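## Task

Remove the two-pole breaker labelled C32 from the rail and place it in the tray, leaving every other device still clipped onto the rail.

## Robot and tools

Robot: two yam_ultra arms, left_arm and right_arm, each with a two-finger parallel gripper and a wrist camera. Calibrated base positions in the scene frame: left_arm (+0.001, +0.336, 0) m, right_arm (+0.043, -0.293, 0) m, both yawed by under 2 degrees. A camera stand sits behind the arms.

Frame: the scene frame has its origin on the table surface halfway between the nominal bases, +x pointing out over the table, +y toward left_arm, +z up. Arm names do not match image left/right. Reported end_effector_position (metres) and end_effector_quat_wxyz are in this frame; the position is the point between the finger pads, about 1 cm short of the fingertips. Fingers point along the gripper's +z and close along its y. Printed poses can be off by a few centimetres, more at long reach.

Row layout (used by execute_actions and move): 14 numbers, each in [-1, 1]. First seven are left_arm: dx, dy, dz, rx, ry, rz, opening; last seven are right_arm in the same order. Always send all 14 even if one arm is idle. dx..rz are an offset, not a pose: measured along scene axes from that arm's Hand target as it stood when the action or move began; rx, ry, rz form one rotation vector about the Hand target's position. Scale: 1.0 = 0.6 m or 180 degrees. Offsets within one action or one move list all count from the same starting Hand target, not from the previous row; but each new call starts from the new Hand target, so repeating an offset moves further. Six zeros re-request the current Hand target. Opening is absolute: +1 fully open (0.094 m), -1 closed. A 0 opening is a real command, so resend the present opening to leave a gripper alone.

execute_actions(actions, cameras): actions is a list of actions; each action is a table of up to 15 rows, one per 1/30 s step; a short table repeats its last row to fill 15 steps. An empty list moves nothing and returns all cameras plus fields other results may omit. cameras: list of names, ["all"], or []; an unknown name invalidates the call.

move(target, speed, blend, opening_speed, grip_force, blocking, cameras): straight-line path toward one row, or a list of up to 15 rows sharing a 10 s cap (all offsets from the same starting Hand targets). speed in m/s, 0.002 to 2.9, default 0.25, one value or one per target; rotation limited to twice that in rad/s. blend in metres rounds corners of a list; 0 stops at each. opening_speed: rate on the -1..+1 scale per second, at least 0.2; use it to close gently. grip_force: newtons per pad, 10 to 50, one value or one per arm; it persists; lower values close slowly. blocking=false returns after about 0.5 s while motion continues. The paths do not avoid obstacles or the other arm. Result adds a move: line: done, off_target, moving, held, fault, plus limits such as paced (pose clipped) or held (steps withheld).

wait(seconds 0 to 10): lets time pass holding commands; returns early if a move ends. stop(): brakes a running move. zoom_image(camera, region=[x0,y0,x1,y1]) in pixels, at most 504 by 504, only for a camera in the latest images. read_manual(section="licences") gives licence text only. finished_scene(scene=current number) ends the scene irreversibly; after ending the first scene make no further calls in that reply.

Cameras (672x504 each): cam_head_left, cam_head_right, cam_high, cam_low, cam_left_wrist, cam_right_wrist.

Results: Hand target is the last commanded pose after the controller clips orientation to within 40 degrees of the measured one; the gripper often rests short of it, by up to a few cm from friction or load, which is not proof of contact. Resend the gap as an offset if needed. grip_measured is the measured opening on the command scale (reads up to ~2.5 mm wide when empty; on a hard part it reads up to ~3 mm narrower). Squeeze rises about 1 N per 0.001 below first touch, then jumps to the force limit. Release by commanding well above grip_measured. grip_effort_nm is motor effort (negative closing), not pad force. Joint torques include the arm's weight; joints 1-3 wrap at ±28 N m. Joint velocities read within noise at rest. Tool commands shows present commands.

Avoid: dropping the device or letting go while it moves, fast impacts on the rail, table or fixtures, hard shoves, and knocking anything off the table (that fails). Never let the two arms, grippers or wrist cameras touch or squeeze each other. Don't strain a wrist camera cable. Don't route a path close to an arm's own base; go around it. Watch for MOTOR HOT (75 °C); at 90 °C an arm folds and stops for the scene, so don't hold loads or push at unreachable poses for long. An arm blocked by something keeps pressing until you command it back. Loose objects may get nudged occasionally. The finished state must hold with the robot let go: the chosen device in the tray, all others still clipped on the rail.

Each tool is called after "Emit:" as a command line: name --argument value for each argument, lists and objects as JSON in quotes; but a table of rows of numbers goes row by row, as --pt "numbers of a row", without its own name.

## Session

Emit:
execute_actions --actions '[]'

Scene clock: 0.00 s.
left_arm: end_effector_position=(+0.4042, +0.3198, +0.1197) grip_measured=+1.000 grip_effort_nm=n/a end_effector_quat_wxyz=(+0.624, +0.008, +0.781, -0.007) | right_arm: end_effector_position=(+0.4368, -0.3062, +0.1065) grip_measured=+1.000 grip_effort_nm=n/a end_effector_quat_wxyz=(+0.591, +0.036, +0.806, -0.019)
Joint positions: left_arm=[-0.045 1.556 0.35 0.983 -0.037 -0.009 0.094] | right_arm=[-0.036 1.499 0.345 0.847 0.068 0.034 0.094]
Joint velocities: within noise
Joint torques (N m): no reading
Heat: left arm: 35 °C; right arm: 30 °C.
Hand target: left_arm +0.4059, +0.3197, +0.1247; +0.629, +0.008, +0.777, -0.007 | right_arm +0.4400, -0.3063, +0.1161; +0.602, +0.037, +0.798, -0.019
Tool commands: left_gripper/opening=+1.0 right_gripper/opening=+1.0

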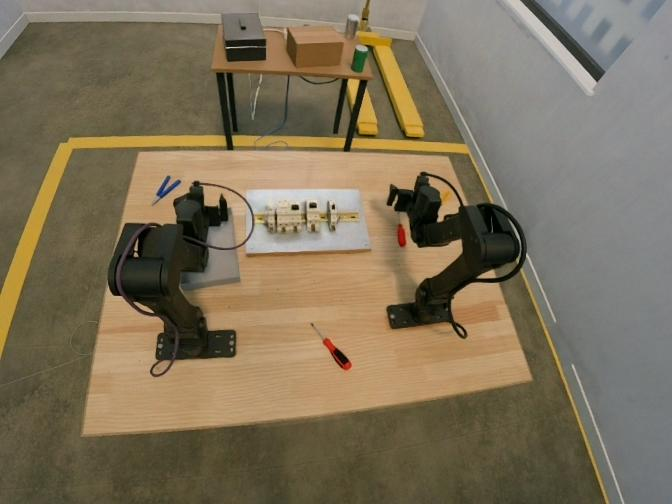

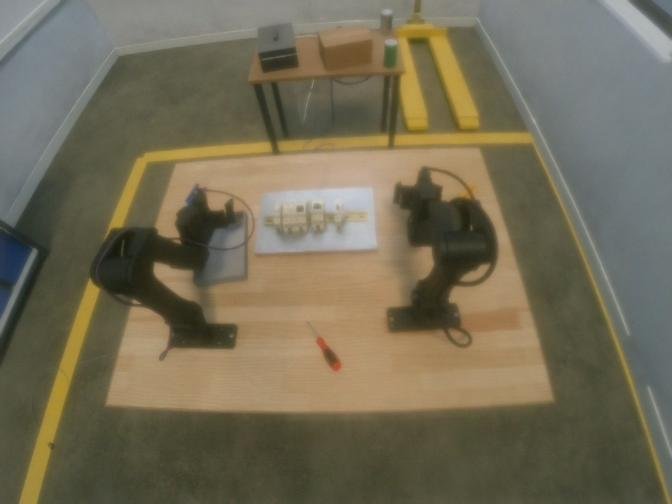

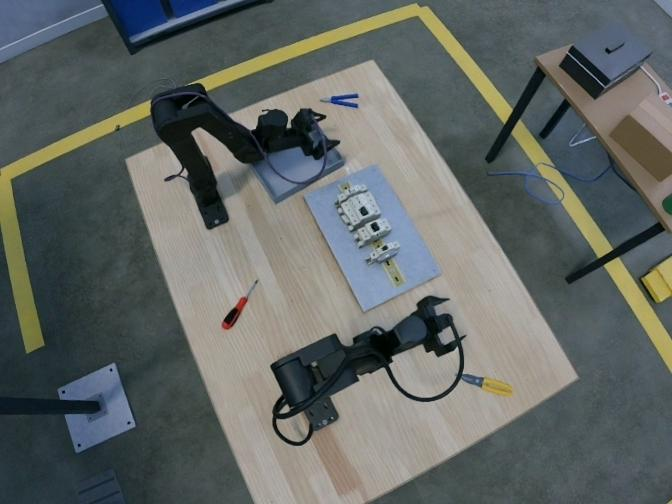

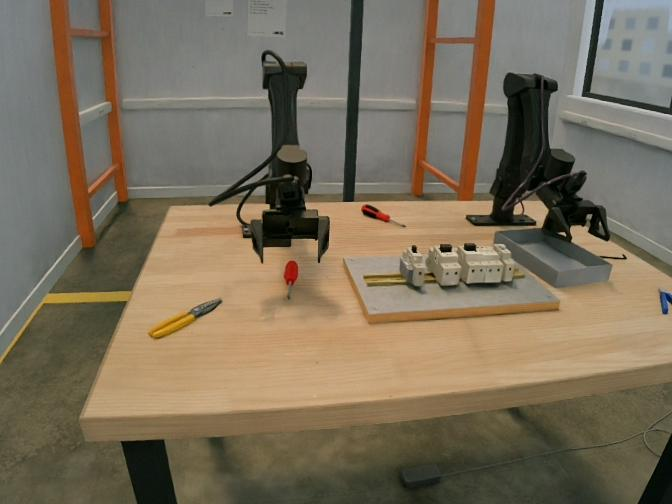

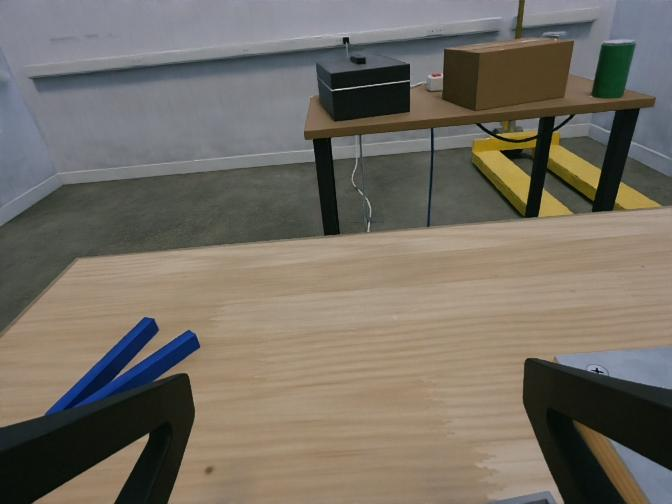

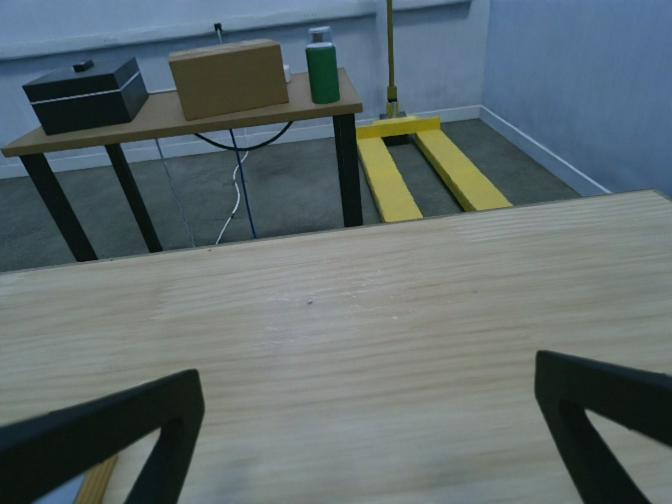

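Emit:
zoom_image --camera "cam_high" --region '[290, 150, 450, 310]'

Emit:
zoom_image --camera "cam_low" --region '[340, 210, 570, 330]'

Emit:
zoom_image --camera "cam_head_left" --region '[230, 170, 380, 270]'

Scaled by 3.150 from the camera's 672x504 image, which has a finer 960x720 frame.

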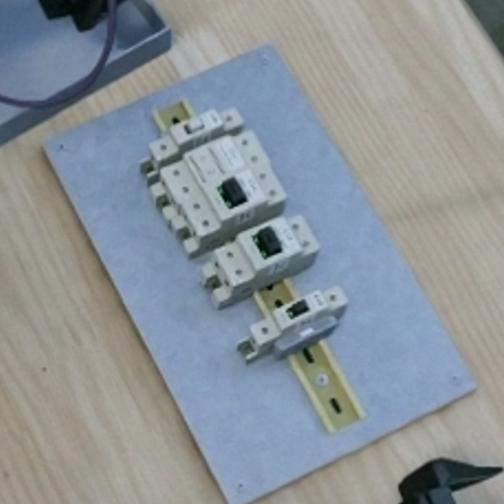

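Scaled by 2.191 from the camera's 672x504 image, which has a finer 960x720 frame.

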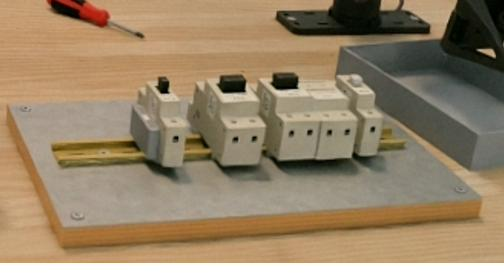

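Scaled by 3.360 from the camera's 672x504 image, which has a finer 960x720 frame.

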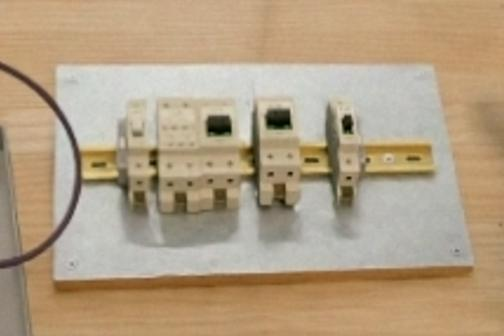

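Emit:
move --target '[-0.05,-0.51,0.3,0,0.433,0,1,0,0,0,0,0,0,1]' --speed 0.4 --cameras '["cam_left_wrist","cam_head_left","cam_high"]'

Emit:
zoom_image --camera "cam_left_wrist" --region '[90, 0, 590, 500]'

Scene clock: 41.93 s.
left_arm: end_effector_position=(+0.3715, +0.0140, +0.3142) grip_measured=+1.000 grip_effort_nm=0.01 end_effector_quat_wxyz=(+0.230, +0.007, +0.952, -0.200) | right_arm: end_effector_position=(+0.4368, -0.3062, +0.1065) grip_measured=+1.000 grip_effort_nm=0.00 end_effector_quat_wxyz=(+0.591, +0.036, +0.806, -0.019)
Joint positions: left_arm=[-0.701 2.207 2.805 -1.549 0.004 -0.703 0.094] | right_arm=[-0.036 1.499 0.345 0.847 0.068 0.034 0.094]
Joint torques (N m): left_arm=[0.62 -8.76 6.09 0.65 0.1 -0.09] | right_arm=[-0.02 -6.06 4.97 2.02 0.02 -0.01]
Heat: left arm: 37 °C; right arm: 34 °C.
Hand target: left_arm +0.3757, +0.0136, +0.3048; +0.000, +0.002, +1.000, -0.010 | right_arm +0.4400, -0.3063, +0.1161; +0.602, +0.037, +0.798, -0.019
Off the commanded pose: left_arm 0.010 m, 35 deg | right_arm 0.010 m, 2 deg.
joint sent to its limit (left arm) — joint 4 (wrist pitch), lower limit. The joint targets are off in orientation, not in position.
move: off_target (left_arm)
Images, in order (width x height): cam_head_left 672x504, cam_high 672x504, cam_left_wrist 672x504.

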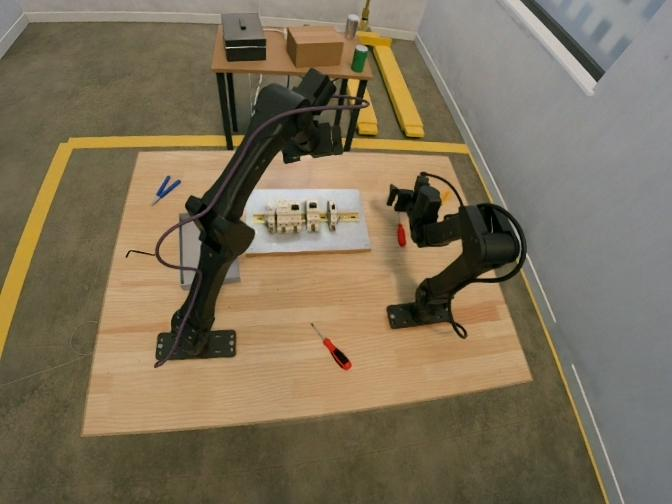

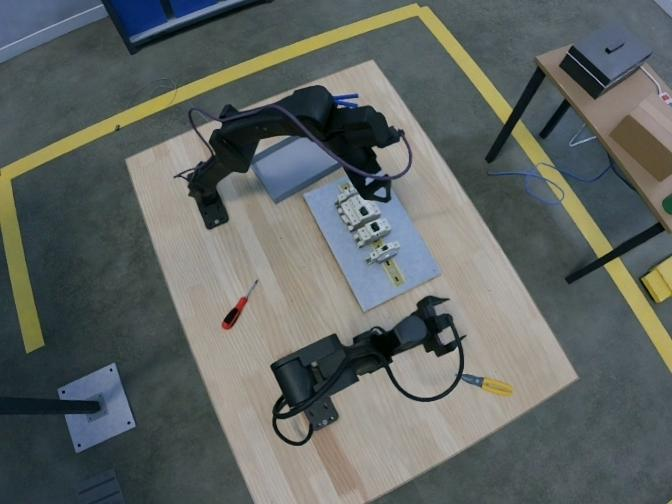

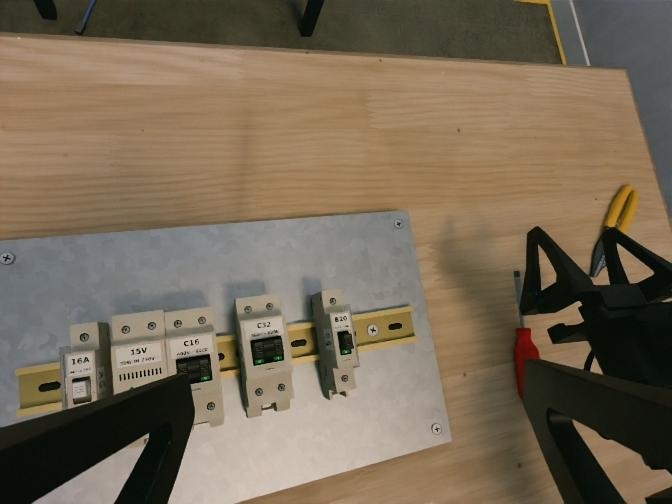

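Scaled by 1.008 from the camera's 672x504 image, which has a finer 960x720 frame.

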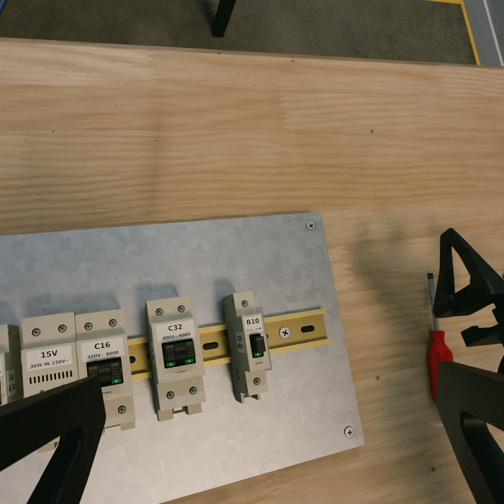

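Emit:
move --target '[0.016,-0.0145,-0.191,0.0064,0,0.005,0.3,0,0,0,0,0,0,1]' --cameras '["cam_left_wrist"]'

Emit:
zoom_image --camera "cam_left_wrist" --region '[90, 0, 590, 500]'

Scene clock: 102.40 s.
left_arm: end_effector_position=(+0.3842, +0.0027, +0.2053) grip_measured=+0.303 grip_effort_nm=-0.15 end_effector_quat_wxyz=(+0.132, -0.001, +0.984, -0.119) | right_arm: end_effector_position=(+0.4368, -0.3062, +0.1065) grip_measured=+1.000 grip_effort_nm=0.00 end_effector_quat_wxyz=(+0.591, +0.036, +0.806, -0.019)
Joint positions: left_arm=[-0.701 2.37 2.707 -1.55 0.005 -0.719 0.061] | right_arm=[-0.036 1.499 0.345 0.847 0.068 0.034 0.094]
Joint torques (N m): left_arm=[0.06 -10.73 5 0.32 -0.01 -0.05] | right_arm=[-0.01 -6.08 4.97 2.01 0.03 -0.02]
Heat: left arm: 36 °C; right arm: 36 °C.
Hand target: left_arm +0.3853, +0.0049, +0.1902; +0.000, -0.006, +1.000, +0.000 | right_arm +0.4400, -0.3063, +0.1161; +0.602, +0.037, +0.798, -0.019
Off the commanded pose: left_arm 0.015 m, 20 deg | right_arm 0.010 m, 2 deg.
joint sent to its limit (left arm) — joint 4 (wrist pitch), lower limit. The joint targets are off in orientation, not in position.
move: off_target (left_arm)
Images, in order (width x height): cam_left_wrist 672x504.

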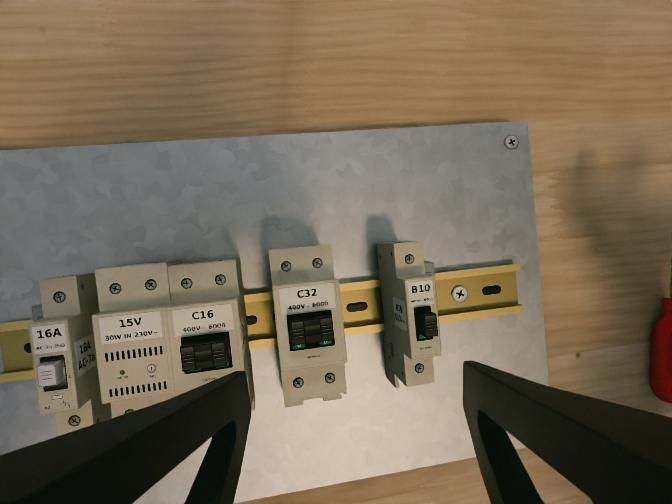

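Scaled by 1.008 from the camera's 672x504 image, which has a finer 960x720 frame.

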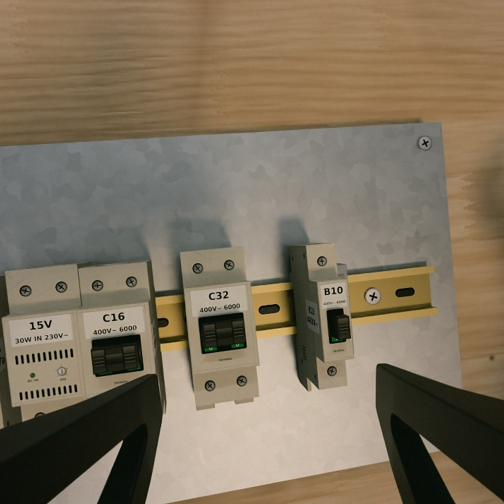

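Emit:
move --target '[-0.003,-0.002,-0.145,0,0,0,0.1,0,0,0,0,0,0,1]' --cameras '["cam_left_wrist","cam_low"]'

Scene clock: 137.37 s.
left_arm: end_effector_position=(+0.3853, +0.0018, +0.1167) grip_measured=+0.103 grip_effort_nm=-0.15 end_effector_quat_wxyz=(+0.058, -0.003, +0.997, -0.054) | right_arm: end_effector_position=(+0.4368, -0.3062, +0.1065) grip_measured=+1.000 grip_effort_nm=0.00 end_effector_quat_wxyz=(+0.591, +0.036, +0.806, -0.019)
Joint positions: left_arm=[-0.701 2.527 2.666 -1.55 0.005 -0.722 0.052] | right_arm=[-0.036 1.499 0.345 0.847 0.068 0.034 0.094]
Joint torques (N m): left_arm=[-0.21 -11.9 5.56 0 -0.03 -0.1] | right_arm=[-0.03 -6.08 4.97 2.01 0.03 -0.02]
Heat: left arm: 36 °C; right arm: 36 °C.
Hand target: left_arm +0.3835, +0.0037, +0.1032; +0.000, -0.006, +1.000, +0.000 | right_arm +0.4400, -0.3063, +0.1161; +0.602, +0.037, +0.798, -0.019
Off the commanded pose: left_arm 0.014 m, 9 deg | right_arm 0.010 m, 2 deg.
joint sent to its limit (left arm) — joint 4 (wrist pitch), lower limit. The joint targets are off in orientation, not in position.
move: off_target (left_arm)
Images, in order (width x height): cam_low 672x504, cam_left_wrist 672x504.

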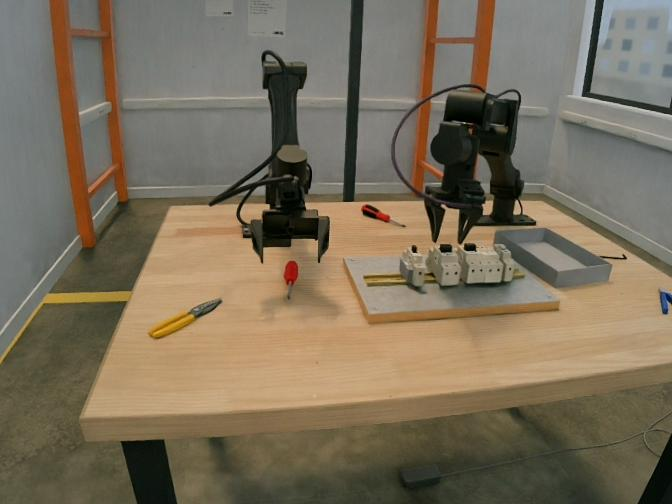

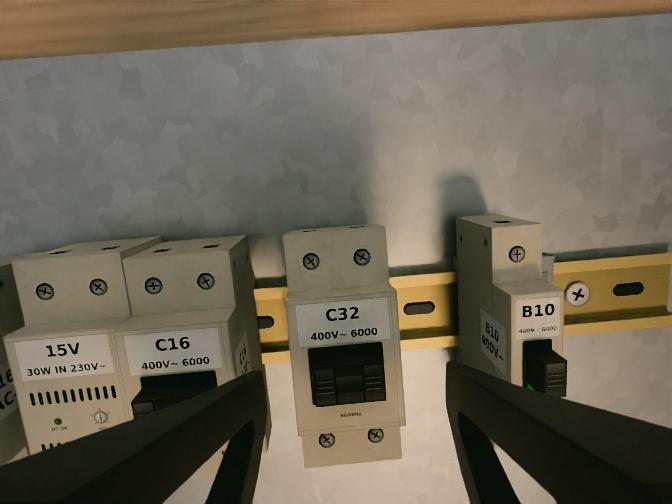

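Emit:
move --target '[0,0,-0.09,0,0,0,0.1,0,0,0,0,0,0,1]' --speed 0.12 --cameras '["cam_left_wrist","cam_low"]'

Emit:
zoom_image --camera "cam_low" --region '[340, 180, 570, 330]'

Scene clock: 164.20 s.
left_arm: end_effector_position=(+0.3822, +0.0002, +0.0597) grip_measured=+0.103 grip_effort_nm=-0.13 end_effector_quat_wxyz=(+0.015, -0.002, +1.000, -0.021) | right_arm: end_effector_position=(+0.4368, -0.3062, +0.1065) grip_measured=+1.000 grip_effort_nm=0.00 end_effector_quat_wxyz=(+0.591, +0.036, +0.806, -0.019)
Joint positions: left_arm=[-0.705 2.65 2.677 -1.548 0.011 -0.725 0.052] | right_arm=[-0.036 1.499 0.345 0.847 0.068 0.034 0.094]
Joint torques (N m): left_arm=[0.25 -12.05 7.3 -0.18 -0.07 -0.06] | right_arm=[-0.03 -6.06 4.98 2.01 0.02 -0.02]
Heat: left arm: 36 °C; right arm: 37 °C.
Hand target: left_arm +0.3835, +0.0037, +0.0491; +0.000, -0.006, +1.000, +0.000 | right_arm +0.4400, -0.3063, +0.1161; +0.602, +0.037, +0.798, -0.019
Off the commanded pose: left_arm 0.011 m, 3 deg | right_arm 0.010 m, 2 deg.
joint sent to its limit (left arm) — joint 4 (wrist pitch), lower limit. The joint targets still meet the commanded pose.
move: off_target (left_arm)
Images, in order (width x height): cam_low 672x504, cam_left_wrist 672x504.

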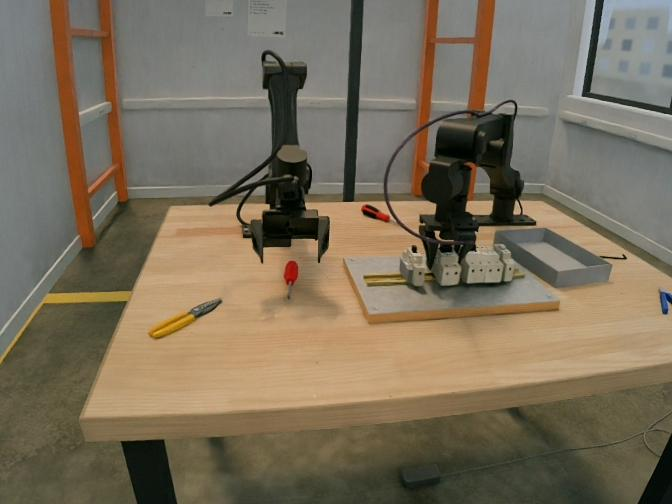

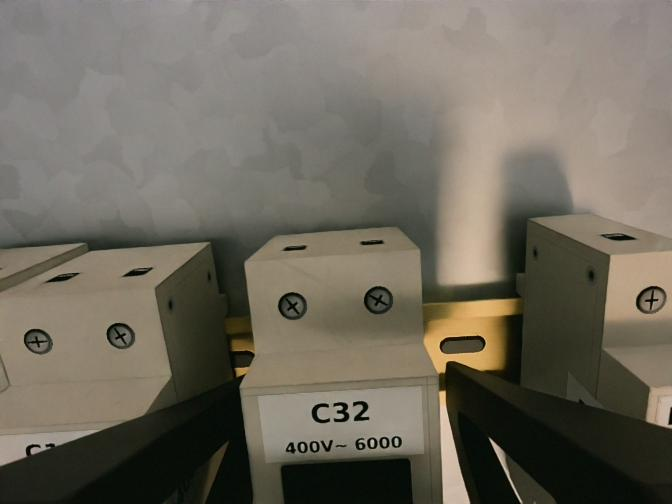

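Scaled by 2.191 from the camera's 672x504 image, which has a finer 960x720 frame.

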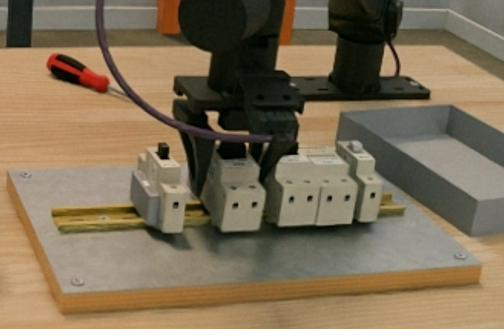

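Emit:
move --target '[0,0,0.012,0,0,0,-0.5,0,0,0,0,0,0,1]' --opening_speed 0.6 --speed 0.05

Emit:
move --target '[0.01,0,0.05,0,0.05,0,-0.5,0,0,0,0,0,0,1]' --speed 0.06 --cameras '["cam_left_wrist","cam_low"]'

Emit:
zoom_image --camera "cam_low" --region '[340, 180, 570, 330]'

Scene clock: 184.40 s.
left_arm: end_effector_position=(+0.3813, +0.0011, +0.0596) grip_measured=-0.237 grip_effort_nm=-1.02 end_effector_quat_wxyz=(+0.013, -0.002, +1.000, -0.019) | right_arm: end_effector_position=(+0.4368, -0.3062, +0.1065) grip_measured=+1.000 grip_effort_nm=0.00 end_effector_quat_wxyz=(+0.591, +0.036, +0.806, -0.019)
Joint positions: left_arm=[-0.705 2.65 2.677 -1.553 0.011 -0.725 0.036] | right_arm=[-0.036 1.499 0.345 0.847 0.068 0.034 0.094]
Joint torques (N m): left_arm=[0.17 -13.56 6.78 -0.15 -0.06 -0.08] | right_arm=[-0.02 -6.05 5 2.02 0.02 -0.02]
Heat: left arm: 36 °C; right arm: 37 °C.
Hand target: left_arm +0.3835, +0.0037, +0.0563; +0.000, -0.006, +1.000, +0.000 | right_arm +0.4400, -0.3063, +0.1161; +0.602, +0.037, +0.798, -0.019
Off the commanded pose: left_arm 0.005 m, 3 deg | right_arm 0.010 m, 2 deg.
joint sent to its limit (left arm) — joint 4 (wrist pitch), lower limit. The joint targets still meet the commanded pose.
move: off_target (left_arm)

Scene clock: 186.17 s.
left_arm: end_effector_position=(+0.3827, +0.0024, +0.0602) grip_measured=-0.237 grip_effort_nm=-1.02 end_effector_quat_wxyz=(+0.002, -0.005, +0.999, -0.033) | right_arm: end_effector_position=(+0.4368, -0.3062, +0.1065) grip_measured=+1.000 grip_effort_nm=0.00 end_effector_quat_wxyz=(+0.591, +0.036, +0.806, -0.019)
Joint positions: left_arm=[-0.688 2.65 2.678 -1.553 0.048 -0.714 0.036] | right_arm=[-0.036 1.499 0.345 0.847 0.068 0.034 0.094]
Joint torques (N m): left_arm=[2.51 -18.02 7.23 -0.13 0.52 0.13] | right_arm=[-0.03 -6.05 4.98 2.02 0.02 -0.02]
Heat: left arm: 36 °C; right arm: 37 °C.
Hand target: left_arm +0.3895, +0.0038, +0.0863; -0.078, -0.006, +0.997, +0.000 | right_arm +0.4400, -0.3063, +0.1161; +0.602, +0.037, +0.798, -0.019
Off the commanded pose: left_arm 0.027 m, 10 deg | right_arm 0.010 m, 2 deg.
joint sent to its limit (left arm) — joint 4 (wrist pitch), lower limit. The joint targets are off in orientation, not in position.
move: off_target (left_arm)
Images, in order (width x height): cam_low 672x504, cam_left_wrist 672x504.

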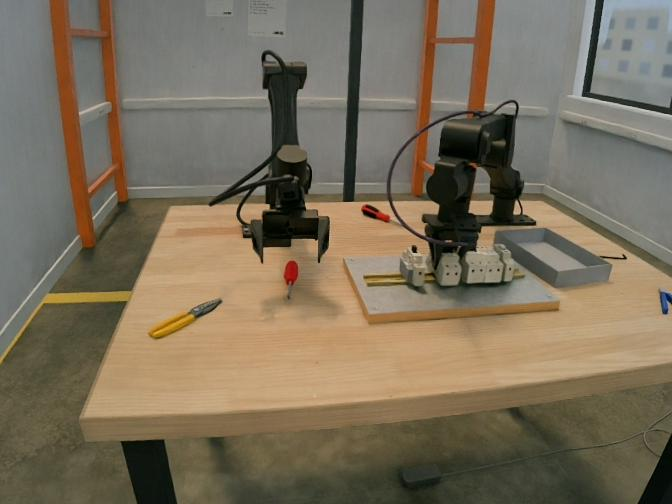

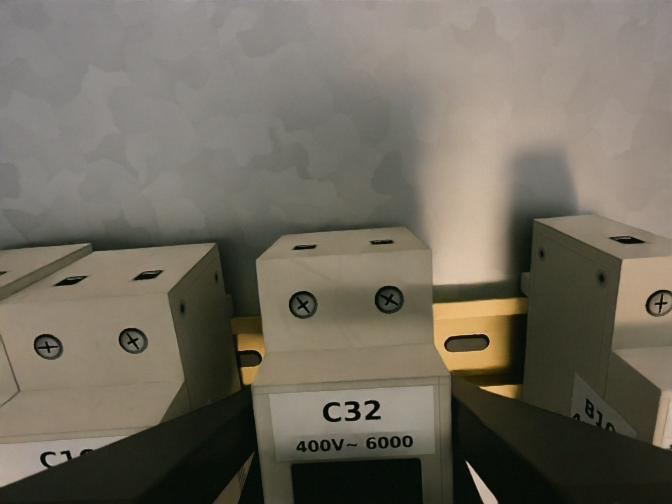

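Scaled by 2.191 from the camera's 672x504 image, which has a finer 960x720 frame.

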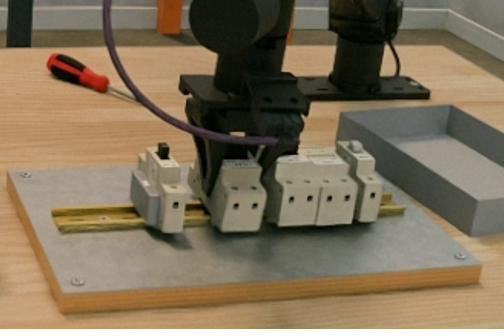

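Emit:
move --target '[-0.04,0,0.01,0,-0.19,0,-0.5,0,0,0,0,0,0,1]' --speed 0.1 --cameras '["cam_left_wrist","cam_low"]'

Emit:
zoom_image --camera "cam_low" --region '[340, 180, 570, 330]'

Scene clock: 199.40 s.
left_arm: end_effector_position=(+0.3796, -0.0016, +0.0612) grip_measured=-0.238 grip_effort_nm=-1.02 end_effector_quat_wxyz=(+0.205, -0.009, +0.979, -0.007) | right_arm: end_effector_position=(+0.4368, -0.3062, +0.1065) grip_measured=+1.000 grip_effort_nm=0.00 end_effector_quat_wxyz=(+0.591, +0.036, +0.806, -0.019)
Joint positions: left_arm=[-0.818 2.242 1.875 -0.909 -0.294 -0.807 0.036] | right_arm=[-0.036 1.499 0.345 0.847 0.068 0.034 0.094]
Joint torques (N m): left_arm=[-2.06 -19.15 5.07 -0.16 -0.43 -0.13] | right_arm=[-0.05 -6.09 4.98 2.02 0.03 -0.02]
Heat: left arm: 38 °C; right arm: 37 °C.
Hand target: left_arm +0.3655, +0.0038, +0.0922; +0.218, -0.006, +0.976, -0.001 | right_arm +0.4400, -0.3063, +0.1161; +0.602, +0.037, +0.798, -0.019
Off the commanded pose: left_arm 0.035 m, 2 deg | right_arm 0.010 m, 2 deg.
move: off_target (left_arm)
Images, in order (width x height): cam_low 672x504, cam_left_wrist 672x504.

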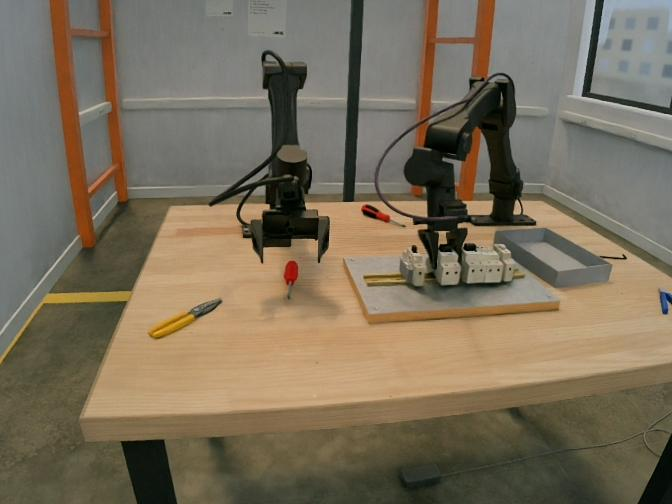

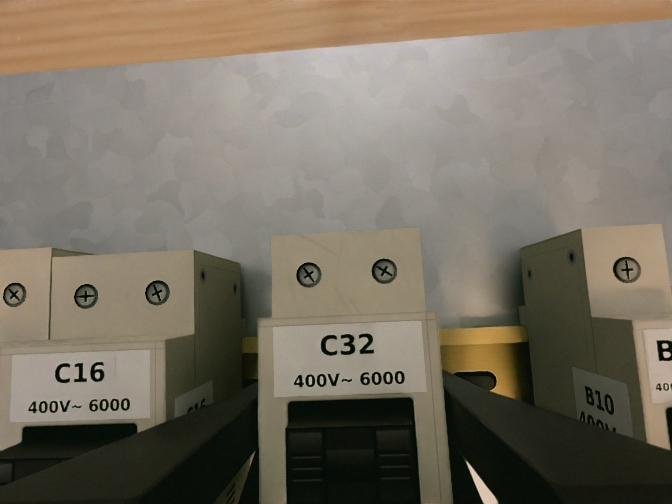

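Scaled by 2.191 from the camera's 672x504 image, which has a finer 960x720 frame.

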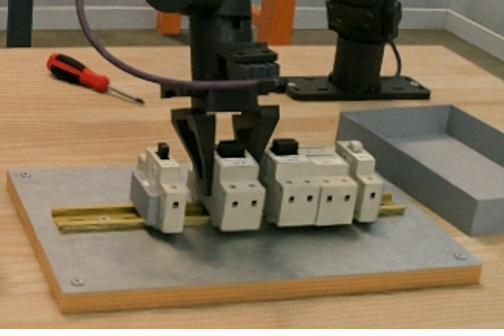

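Emit:
move --pt "0.024 0 -0.05 0 0 0 -0.5 0 0 0 0 0 0 1" --pt "0.024 0 -0.05 0 0 0 0.05 0 0 0 0 0 0 1" --pt "-0.001 0 -0.06 0 0 0 0.05 0 0 0 0 0 0 1" --pt "-0.001 0 -0.06 0 0 0 -0.6 0 0 0 0 0 0 1" --speed 0.1

Emit:
move --target '[0.03,0,0.08,0,0.1,0,-0.6,0,0,0,0,0,0,1]' --speed 0.08 --cameras '["cam_left_wrist","cam_low"]'

Emit:
zoom_image --camera "cam_low" --region '[340, 180, 570, 330]'

Scene clock: 220.07 s.
left_arm: end_effector_position=(+0.3742, -0.0014, +0.0456) grip_measured=-0.247 grip_effort_nm=-1.04 end_effector_quat_wxyz=(+0.221, -0.010, +0.975, -0.006) | right_arm: end_effector_position=(+0.4368, -0.3062, +0.1065) grip_measured=+1.000 grip_effort_nm=0.00 end_effector_quat_wxyz=(+0.591, +0.036, +0.806, -0.019)
Joint positions: left_arm=[-0.837 2.221 1.767 -0.805 -0.325 -0.821 0.035] | right_arm=[-0.036 1.499 0.345 0.847 0.068 0.034 0.094]
Joint torques (N m): left_arm=[-0.77 -15.84 4.56 0.05 -0.14 0] | right_arm=[-0.01 -6.08 4.98 2.02 0.03 -0.02]
Heat: left arm: 47 °C; right arm: 37 °C.
Hand target: left_arm +0.3650, +0.0038, +0.0563; +0.218, -0.006, +0.976, -0.002 | right_arm +0.4400, -0.3063, +0.1161; +0.602, +0.037, +0.798, -0.019
Off the commanded pose: left_arm 0.015 m, 1 deg | right_arm 0.010 m, 2 deg.
move: off_target (left_arm); target 4's new opening was sent with left_arm's hand 0.015 m and 1 deg from that target

Scene clock: 222.67 s.
left_arm: end_effector_position=(+0.3738, -0.0001, +0.0561) grip_measured=-0.247 grip_effort_nm=-1.02 end_effector_quat_wxyz=(+0.029, -0.008, +1.000, +0.003) | right_arm: end_effector_position=(+0.4368, -0.3062, +0.1065) grip_measured=+1.000 grip_effort_nm=0.00 end_effector_quat_wxyz=(+0.591, +0.036, +0.806, -0.019)
Joint positions: left_arm=[-0.736 2.6 2.566 -1.5 -0.044 -0.766 0.035] | right_arm=[-0.036 1.499 0.345 0.847 0.068 0.034 0.094]
Joint torques (N m): left_arm=[0.24 -18.54 12.68 -0.63 -0.38 0.09] | right_arm=[-0.02 -6.06 4.97 2.02 0.02 -0.03]
Heat: left arm: 47 °C; right arm: 37 °C.
Hand target: left_arm +0.3830, +0.0038, +0.1044; +0.063, -0.006, +0.998, -0.001 | right_arm +0.4400, -0.3063, +0.1161; +0.602, +0.037, +0.798, -0.019
Off the commanded pose: left_arm 0.049 m, 4 deg | right_arm 0.010 m, 2 deg.
joint sent to its limit (left arm) — joint 4 (wrist pitch), lower limit. The joint targets still meet the commanded pose.
move: off_target (left_arm)
Images, in order (width x height): cam_low 672x504, cam_left_wrist 672x504.

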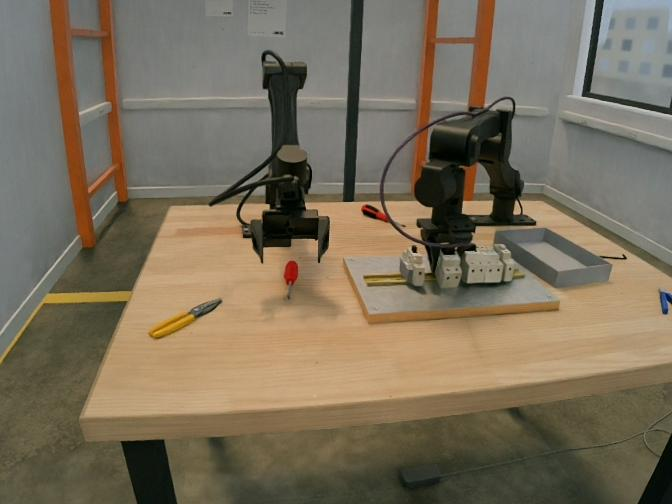

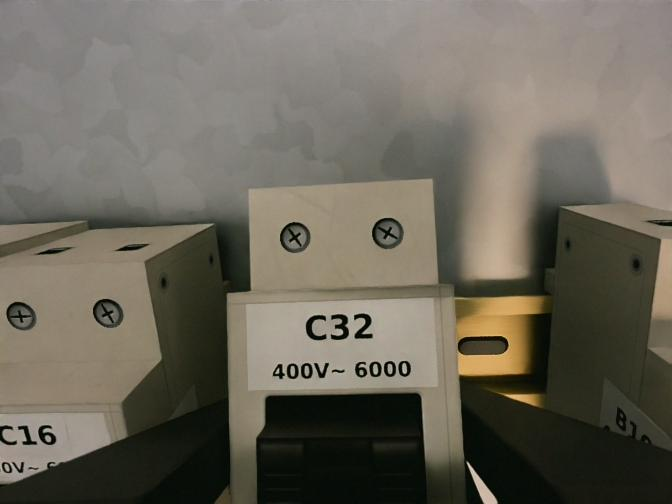

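Scaled by 2.191 from the camera's 672x504 image, which has a finer 960x720 frame.

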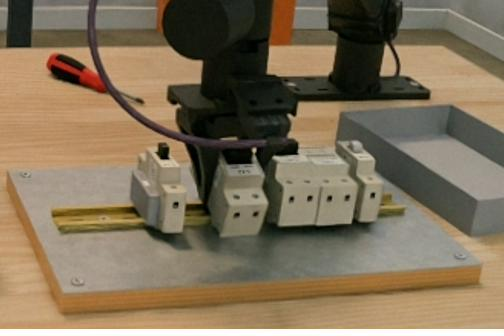

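Emit:
move --target '[0.015,0,0.03,0,0,0,-0.6,0,0,0,0,0,0,1]' --speed 0.08 --cameras '["cam_left_wrist","cam_low"]'

Emit:
zoom_image --camera "cam_low" --region '[340, 180, 570, 330]'

Scene clock: 229.93 s.
left_arm: end_effector_position=(+0.3756, +0.0014, +0.0573) grip_measured=-0.247 grip_effort_nm=-1.02 end_effector_quat_wxyz=(+0.027, -0.010, +1.000, +0.001) | right_arm: end_effector_position=(+0.4368, -0.3062, +0.1065) grip_measured=+1.000 grip_effort_nm=0.00 end_effector_quat_wxyz=(+0.591, +0.036, +0.806, -0.019)
Joint positions: left_arm=[-0.729 2.603 2.577 -1.506 -0.038 -0.763 0.035] | right_arm=[-0.036 1.499 0.345 0.847 0.068 0.034 0.094]
Joint torques (N m): left_arm=[0.64 -20.64 13.97 -0.56 -0.42 0.15] | right_arm=[-0.01 -6.06 4.96 2.01 0.02 -0.02]
Heat: left arm: 48 °C; right arm: 38 °C.
Hand target: left_arm +0.3920, +0.0038, +0.1223; +0.063, -0.006, +0.998, -0.001 | right_arm +0.4400, -0.3063, +0.1161; +0.602, +0.037, +0.798, -0.019
Off the commanded pose: left_arm 0.067 m, 4 deg | right_arm 0.010 m, 2 deg.
joint sent to its limit (left arm) — joint 4 (wrist pitch), lower limit. The joint targets are off in position and orientation.
move: off_target (left_arm)
Images, in order (width x height): cam_low 672x504, cam_left_wrist 672x504.

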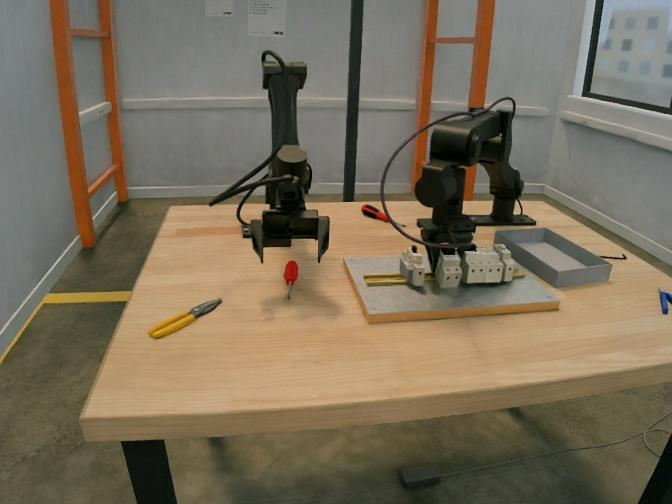

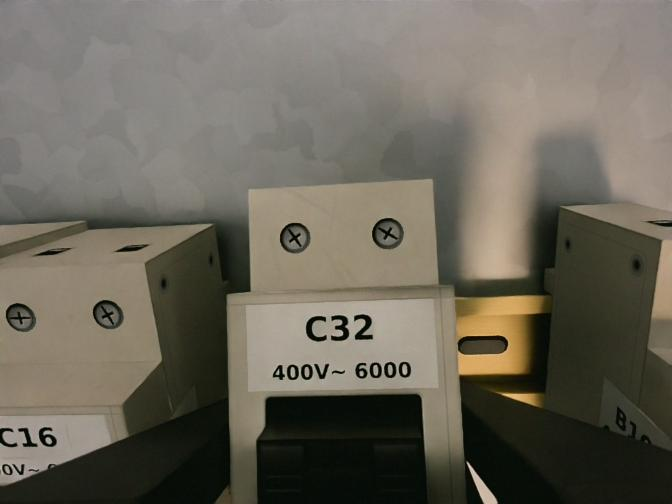

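Scaled by 2.191 from the camera's 672x504 image, which has a finer 960x720 frame.

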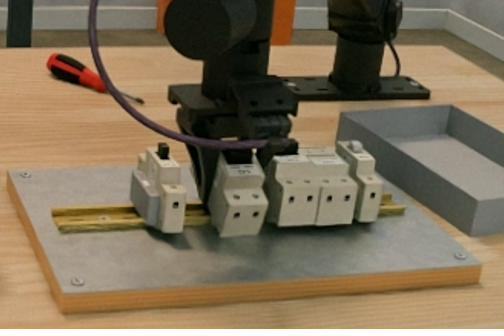

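Emit:
move --target '[0.06,0,-0.065,0,0.05,0,-0.6,0,0,0,0,0,0,1]' --speed 0.08 --cameras '["cam_left_wrist","cam_low"]'

Emit:
zoom_image --camera "cam_low" --region '[340, 180, 570, 330]'

Scene clock: 248.03 s.
left_arm: end_effector_position=(+0.4235, +0.0110, +0.0761) grip_measured=-0.247 grip_effort_nm=-1.02 end_effector_quat_wxyz=(+0.056, -0.015, +0.997, -0.058) | right_arm: end_effector_position=(+0.4368, -0.3062, +0.1065) grip_measured=+1.000 grip_effort_nm=0.00 end_effector_quat_wxyz=(+0.591, +0.036, +0.806, -0.019)
Joint positions: left_arm=[-0.635 2.706 2.846 -1.55 0.022 -0.682 0.035] | right_arm=[-0.036 1.499 0.345 0.847 0.068 0.034 0.094]
Joint torques (N m): left_arm=[-0.51 -14.98 7.1 0.25 0.04 0.05] | right_arm=[-0.02 -6.06 4.96 2.01 0.03 -0.03]
Heat: left arm: 48 °C; right arm: 38 °C.
Hand target: left_arm +0.4279, +0.0037, +0.0832; -0.016, -0.006, +1.000, +0.000 | right_arm +0.4400, -0.3063, +0.1161; +0.602, +0.037, +0.798, -0.019
Off the commanded pose: left_arm 0.011 m, 11 deg | right_arm 0.010 m, 2 deg.
elbow stopped short (left arm): the move would have taken joint 3 (elbow) straighter than the controller allows.
move: off_target (left_arm)
Images, in order (width x height): cam_low 672x504, cam_left_wrist 672x504.

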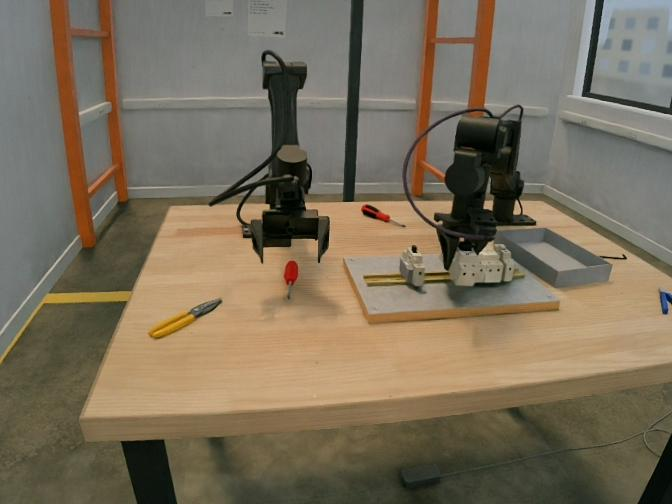

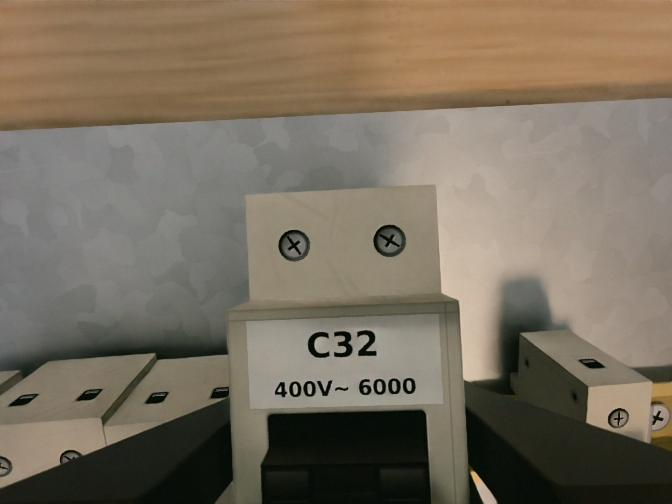

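Scaled by 2.191 from the camera's 672x504 image, which has a finer 960x720 frame.

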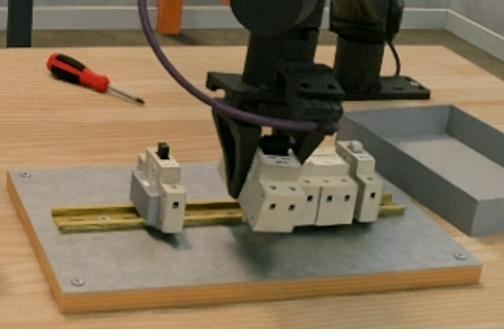

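Emit:
move --pt "0 0 0.16 0 0 0 -0.6 0 0 0 0 0 0 1" --pt "-0.14 0.48 0.16 0 -0.13 0 -0.6 0 0 0 0 0 0 1" --blend '[0.03,0]' --speed 0.3 --cameras '["cam_left_wrist","cam_low","cam_high"]'

Scene clock: 275.17 s.
left_arm: end_effector_position=(+0.3374, +0.2929, +0.1653) grip_measured=-0.247 grip_effort_nm=-1.02 end_effector_quat_wxyz=(+0.154, -0.007, +0.988, +0.007) | right_arm: end_effector_position=(+0.4368, -0.3062, +0.1065) grip_measured=+1.000 grip_effort_nm=0.00 end_effector_quat_wxyz=(+0.591, +0.036, +0.806, -0.019)
Joint positions: left_arm=[-0.151 1.546 1.392 -1.114 -0.067 -0.171 0.035] | right_arm=[-0.036 1.499 0.345 0.847 0.068 0.034 0.094]
Joint torques (N m): left_arm=[0.36 -9.74 5.9 0.68 0.07 0.04] | right_arm=[-0.02 -6.08 4.97 2.02 0.02 -0.02]
Heat: left arm: 45 °C; right arm: 38 °C.
Hand target: left_arm +0.3440, +0.2917, +0.1793; +0.188, -0.006, +0.982, -0.001 | right_arm +0.4400, -0.3063, +0.1161; +0.602, +0.037, +0.798, -0.019
Off the commanded pose: left_arm 0.015 m, 4 deg | right_arm 0.010 m, 2 deg.
elbow stopped short (left arm): the move would have taken joint 3 (elbow) straighter than the controller allows.
move: off_target (left_arm)
Images, in order (width x height): cam_high 672x504, cam_low 672x504, cam_left_wrist 672x504.

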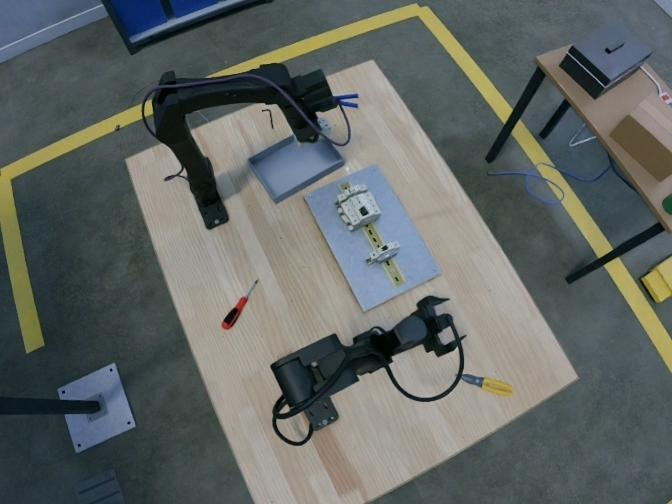

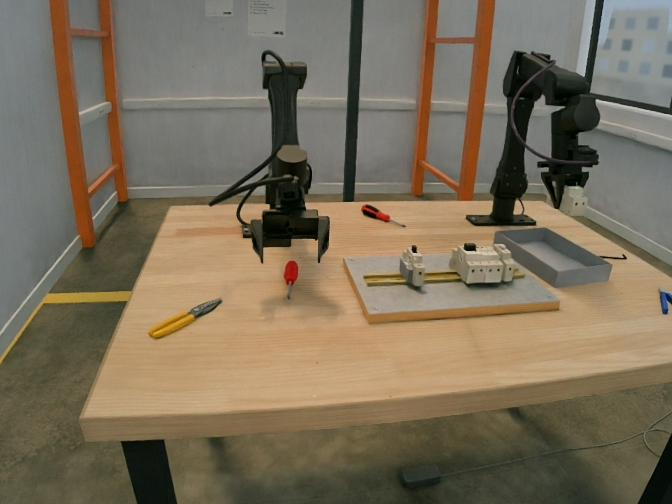

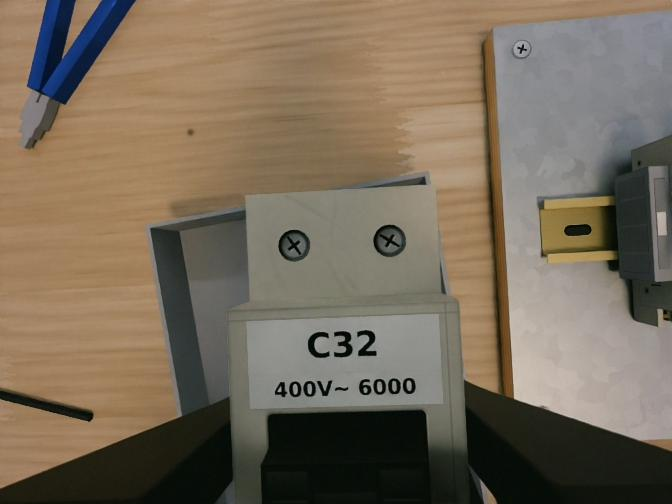

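Emit:
move --pt "-0.075 0.035 -0.06 0 -0.03 0 -0.6 0 0 0 0 0 0 1" --pt "-0.075 0.035 -0.195 0 -0.03 0 -0.6 0 0 0 0 0 0 1" --speed 0.15 --blend '[0.02,0]' --cameras '["cam_left_wrist","cam_low","cam_high"]'

Emit:
zoom_image --camera "cam_low" --region '[440, 170, 640, 310]'

Scene clock: 294.60 s.
left_arm: end_effector_position=(+0.2886, +0.3129, +0.0590) grip_measured=-0.247 grip_effort_nm=-1.02 end_effector_quat_wxyz=(+0.216, -0.005, +0.976, +0.003) | right_arm: end_effector_position=(+0.4368, -0.3062, +0.1065) grip_measured=+1.000 grip_effort_nm=0.00 end_effector_quat_wxyz=(+0.591, +0.036, +0.806, -0.019)
Joint positions: left_arm=[-0.106 1.291 0.703 -0.552 -0.06 -0.119 0.035] | right_arm=[-0.036 1.499 0.345 0.847 0.068 0.034 0.094]
Joint torques (N m): left_arm=[0.79 -3.71 6.09 0.89 0.09 0.05] | right_arm=[-0.01 -6.05 4.97 2.01 0.03 -0.02]
Heat: left arm: 43 °C; right arm: 38 °C.
Hand target: left_arm +0.2990, +0.3127, +0.0623; +0.234, -0.006, +0.972, -0.002 | right_arm +0.4400, -0.3063, +0.1161; +0.602, +0.037, +0.798, -0.019
Off the commanded pose: left_arm 0.011 m, 2 deg | right_arm 0.010 m, 2 deg.
move: off_target (left_arm)
Images, in order (width x height): cam_high 672x504, cam_low 672x504, cam_left_wrist 672x504.

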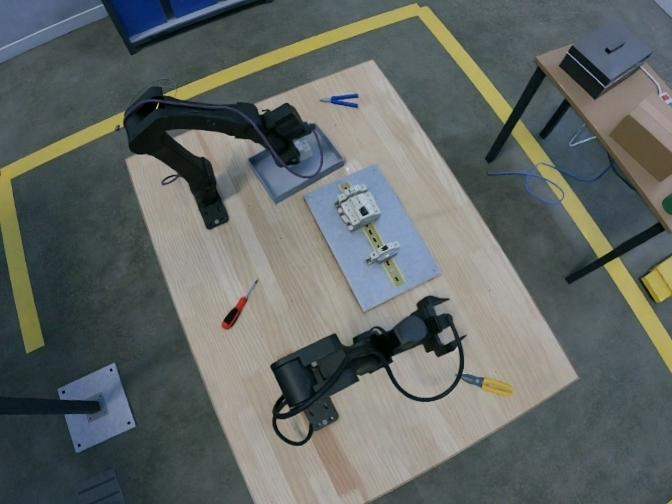

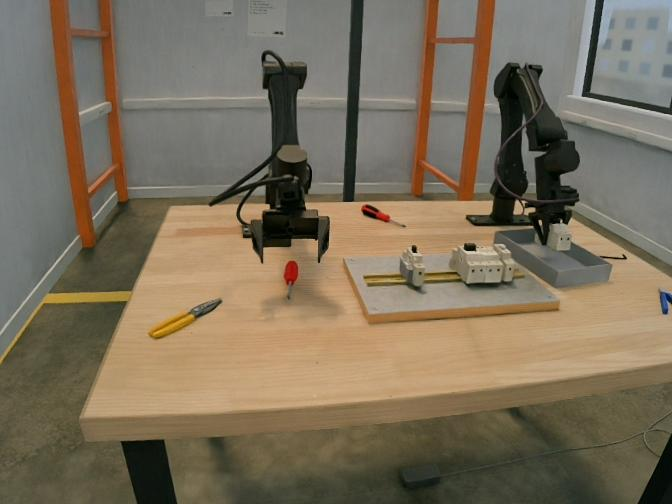

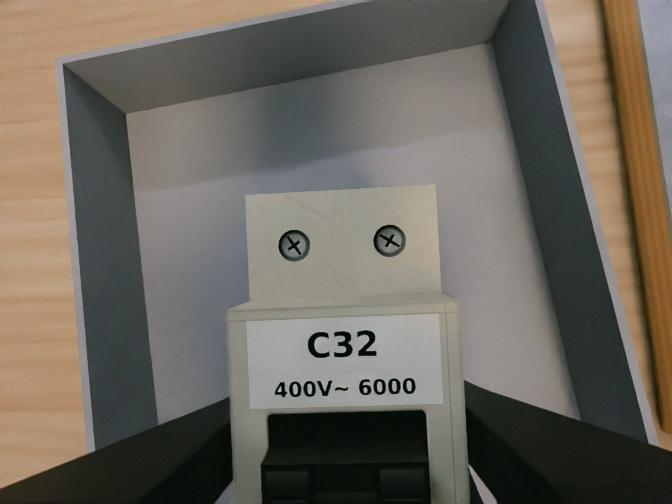

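Scaled by 2.520 from the camera's 672x504 image, which has a finer 960x720 frame.

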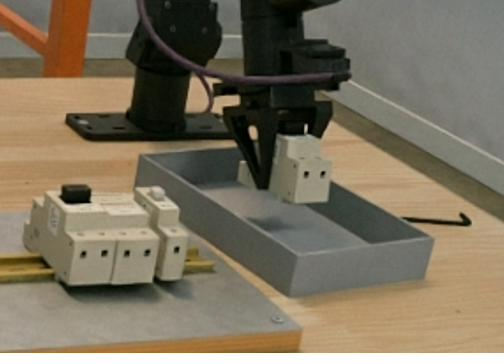

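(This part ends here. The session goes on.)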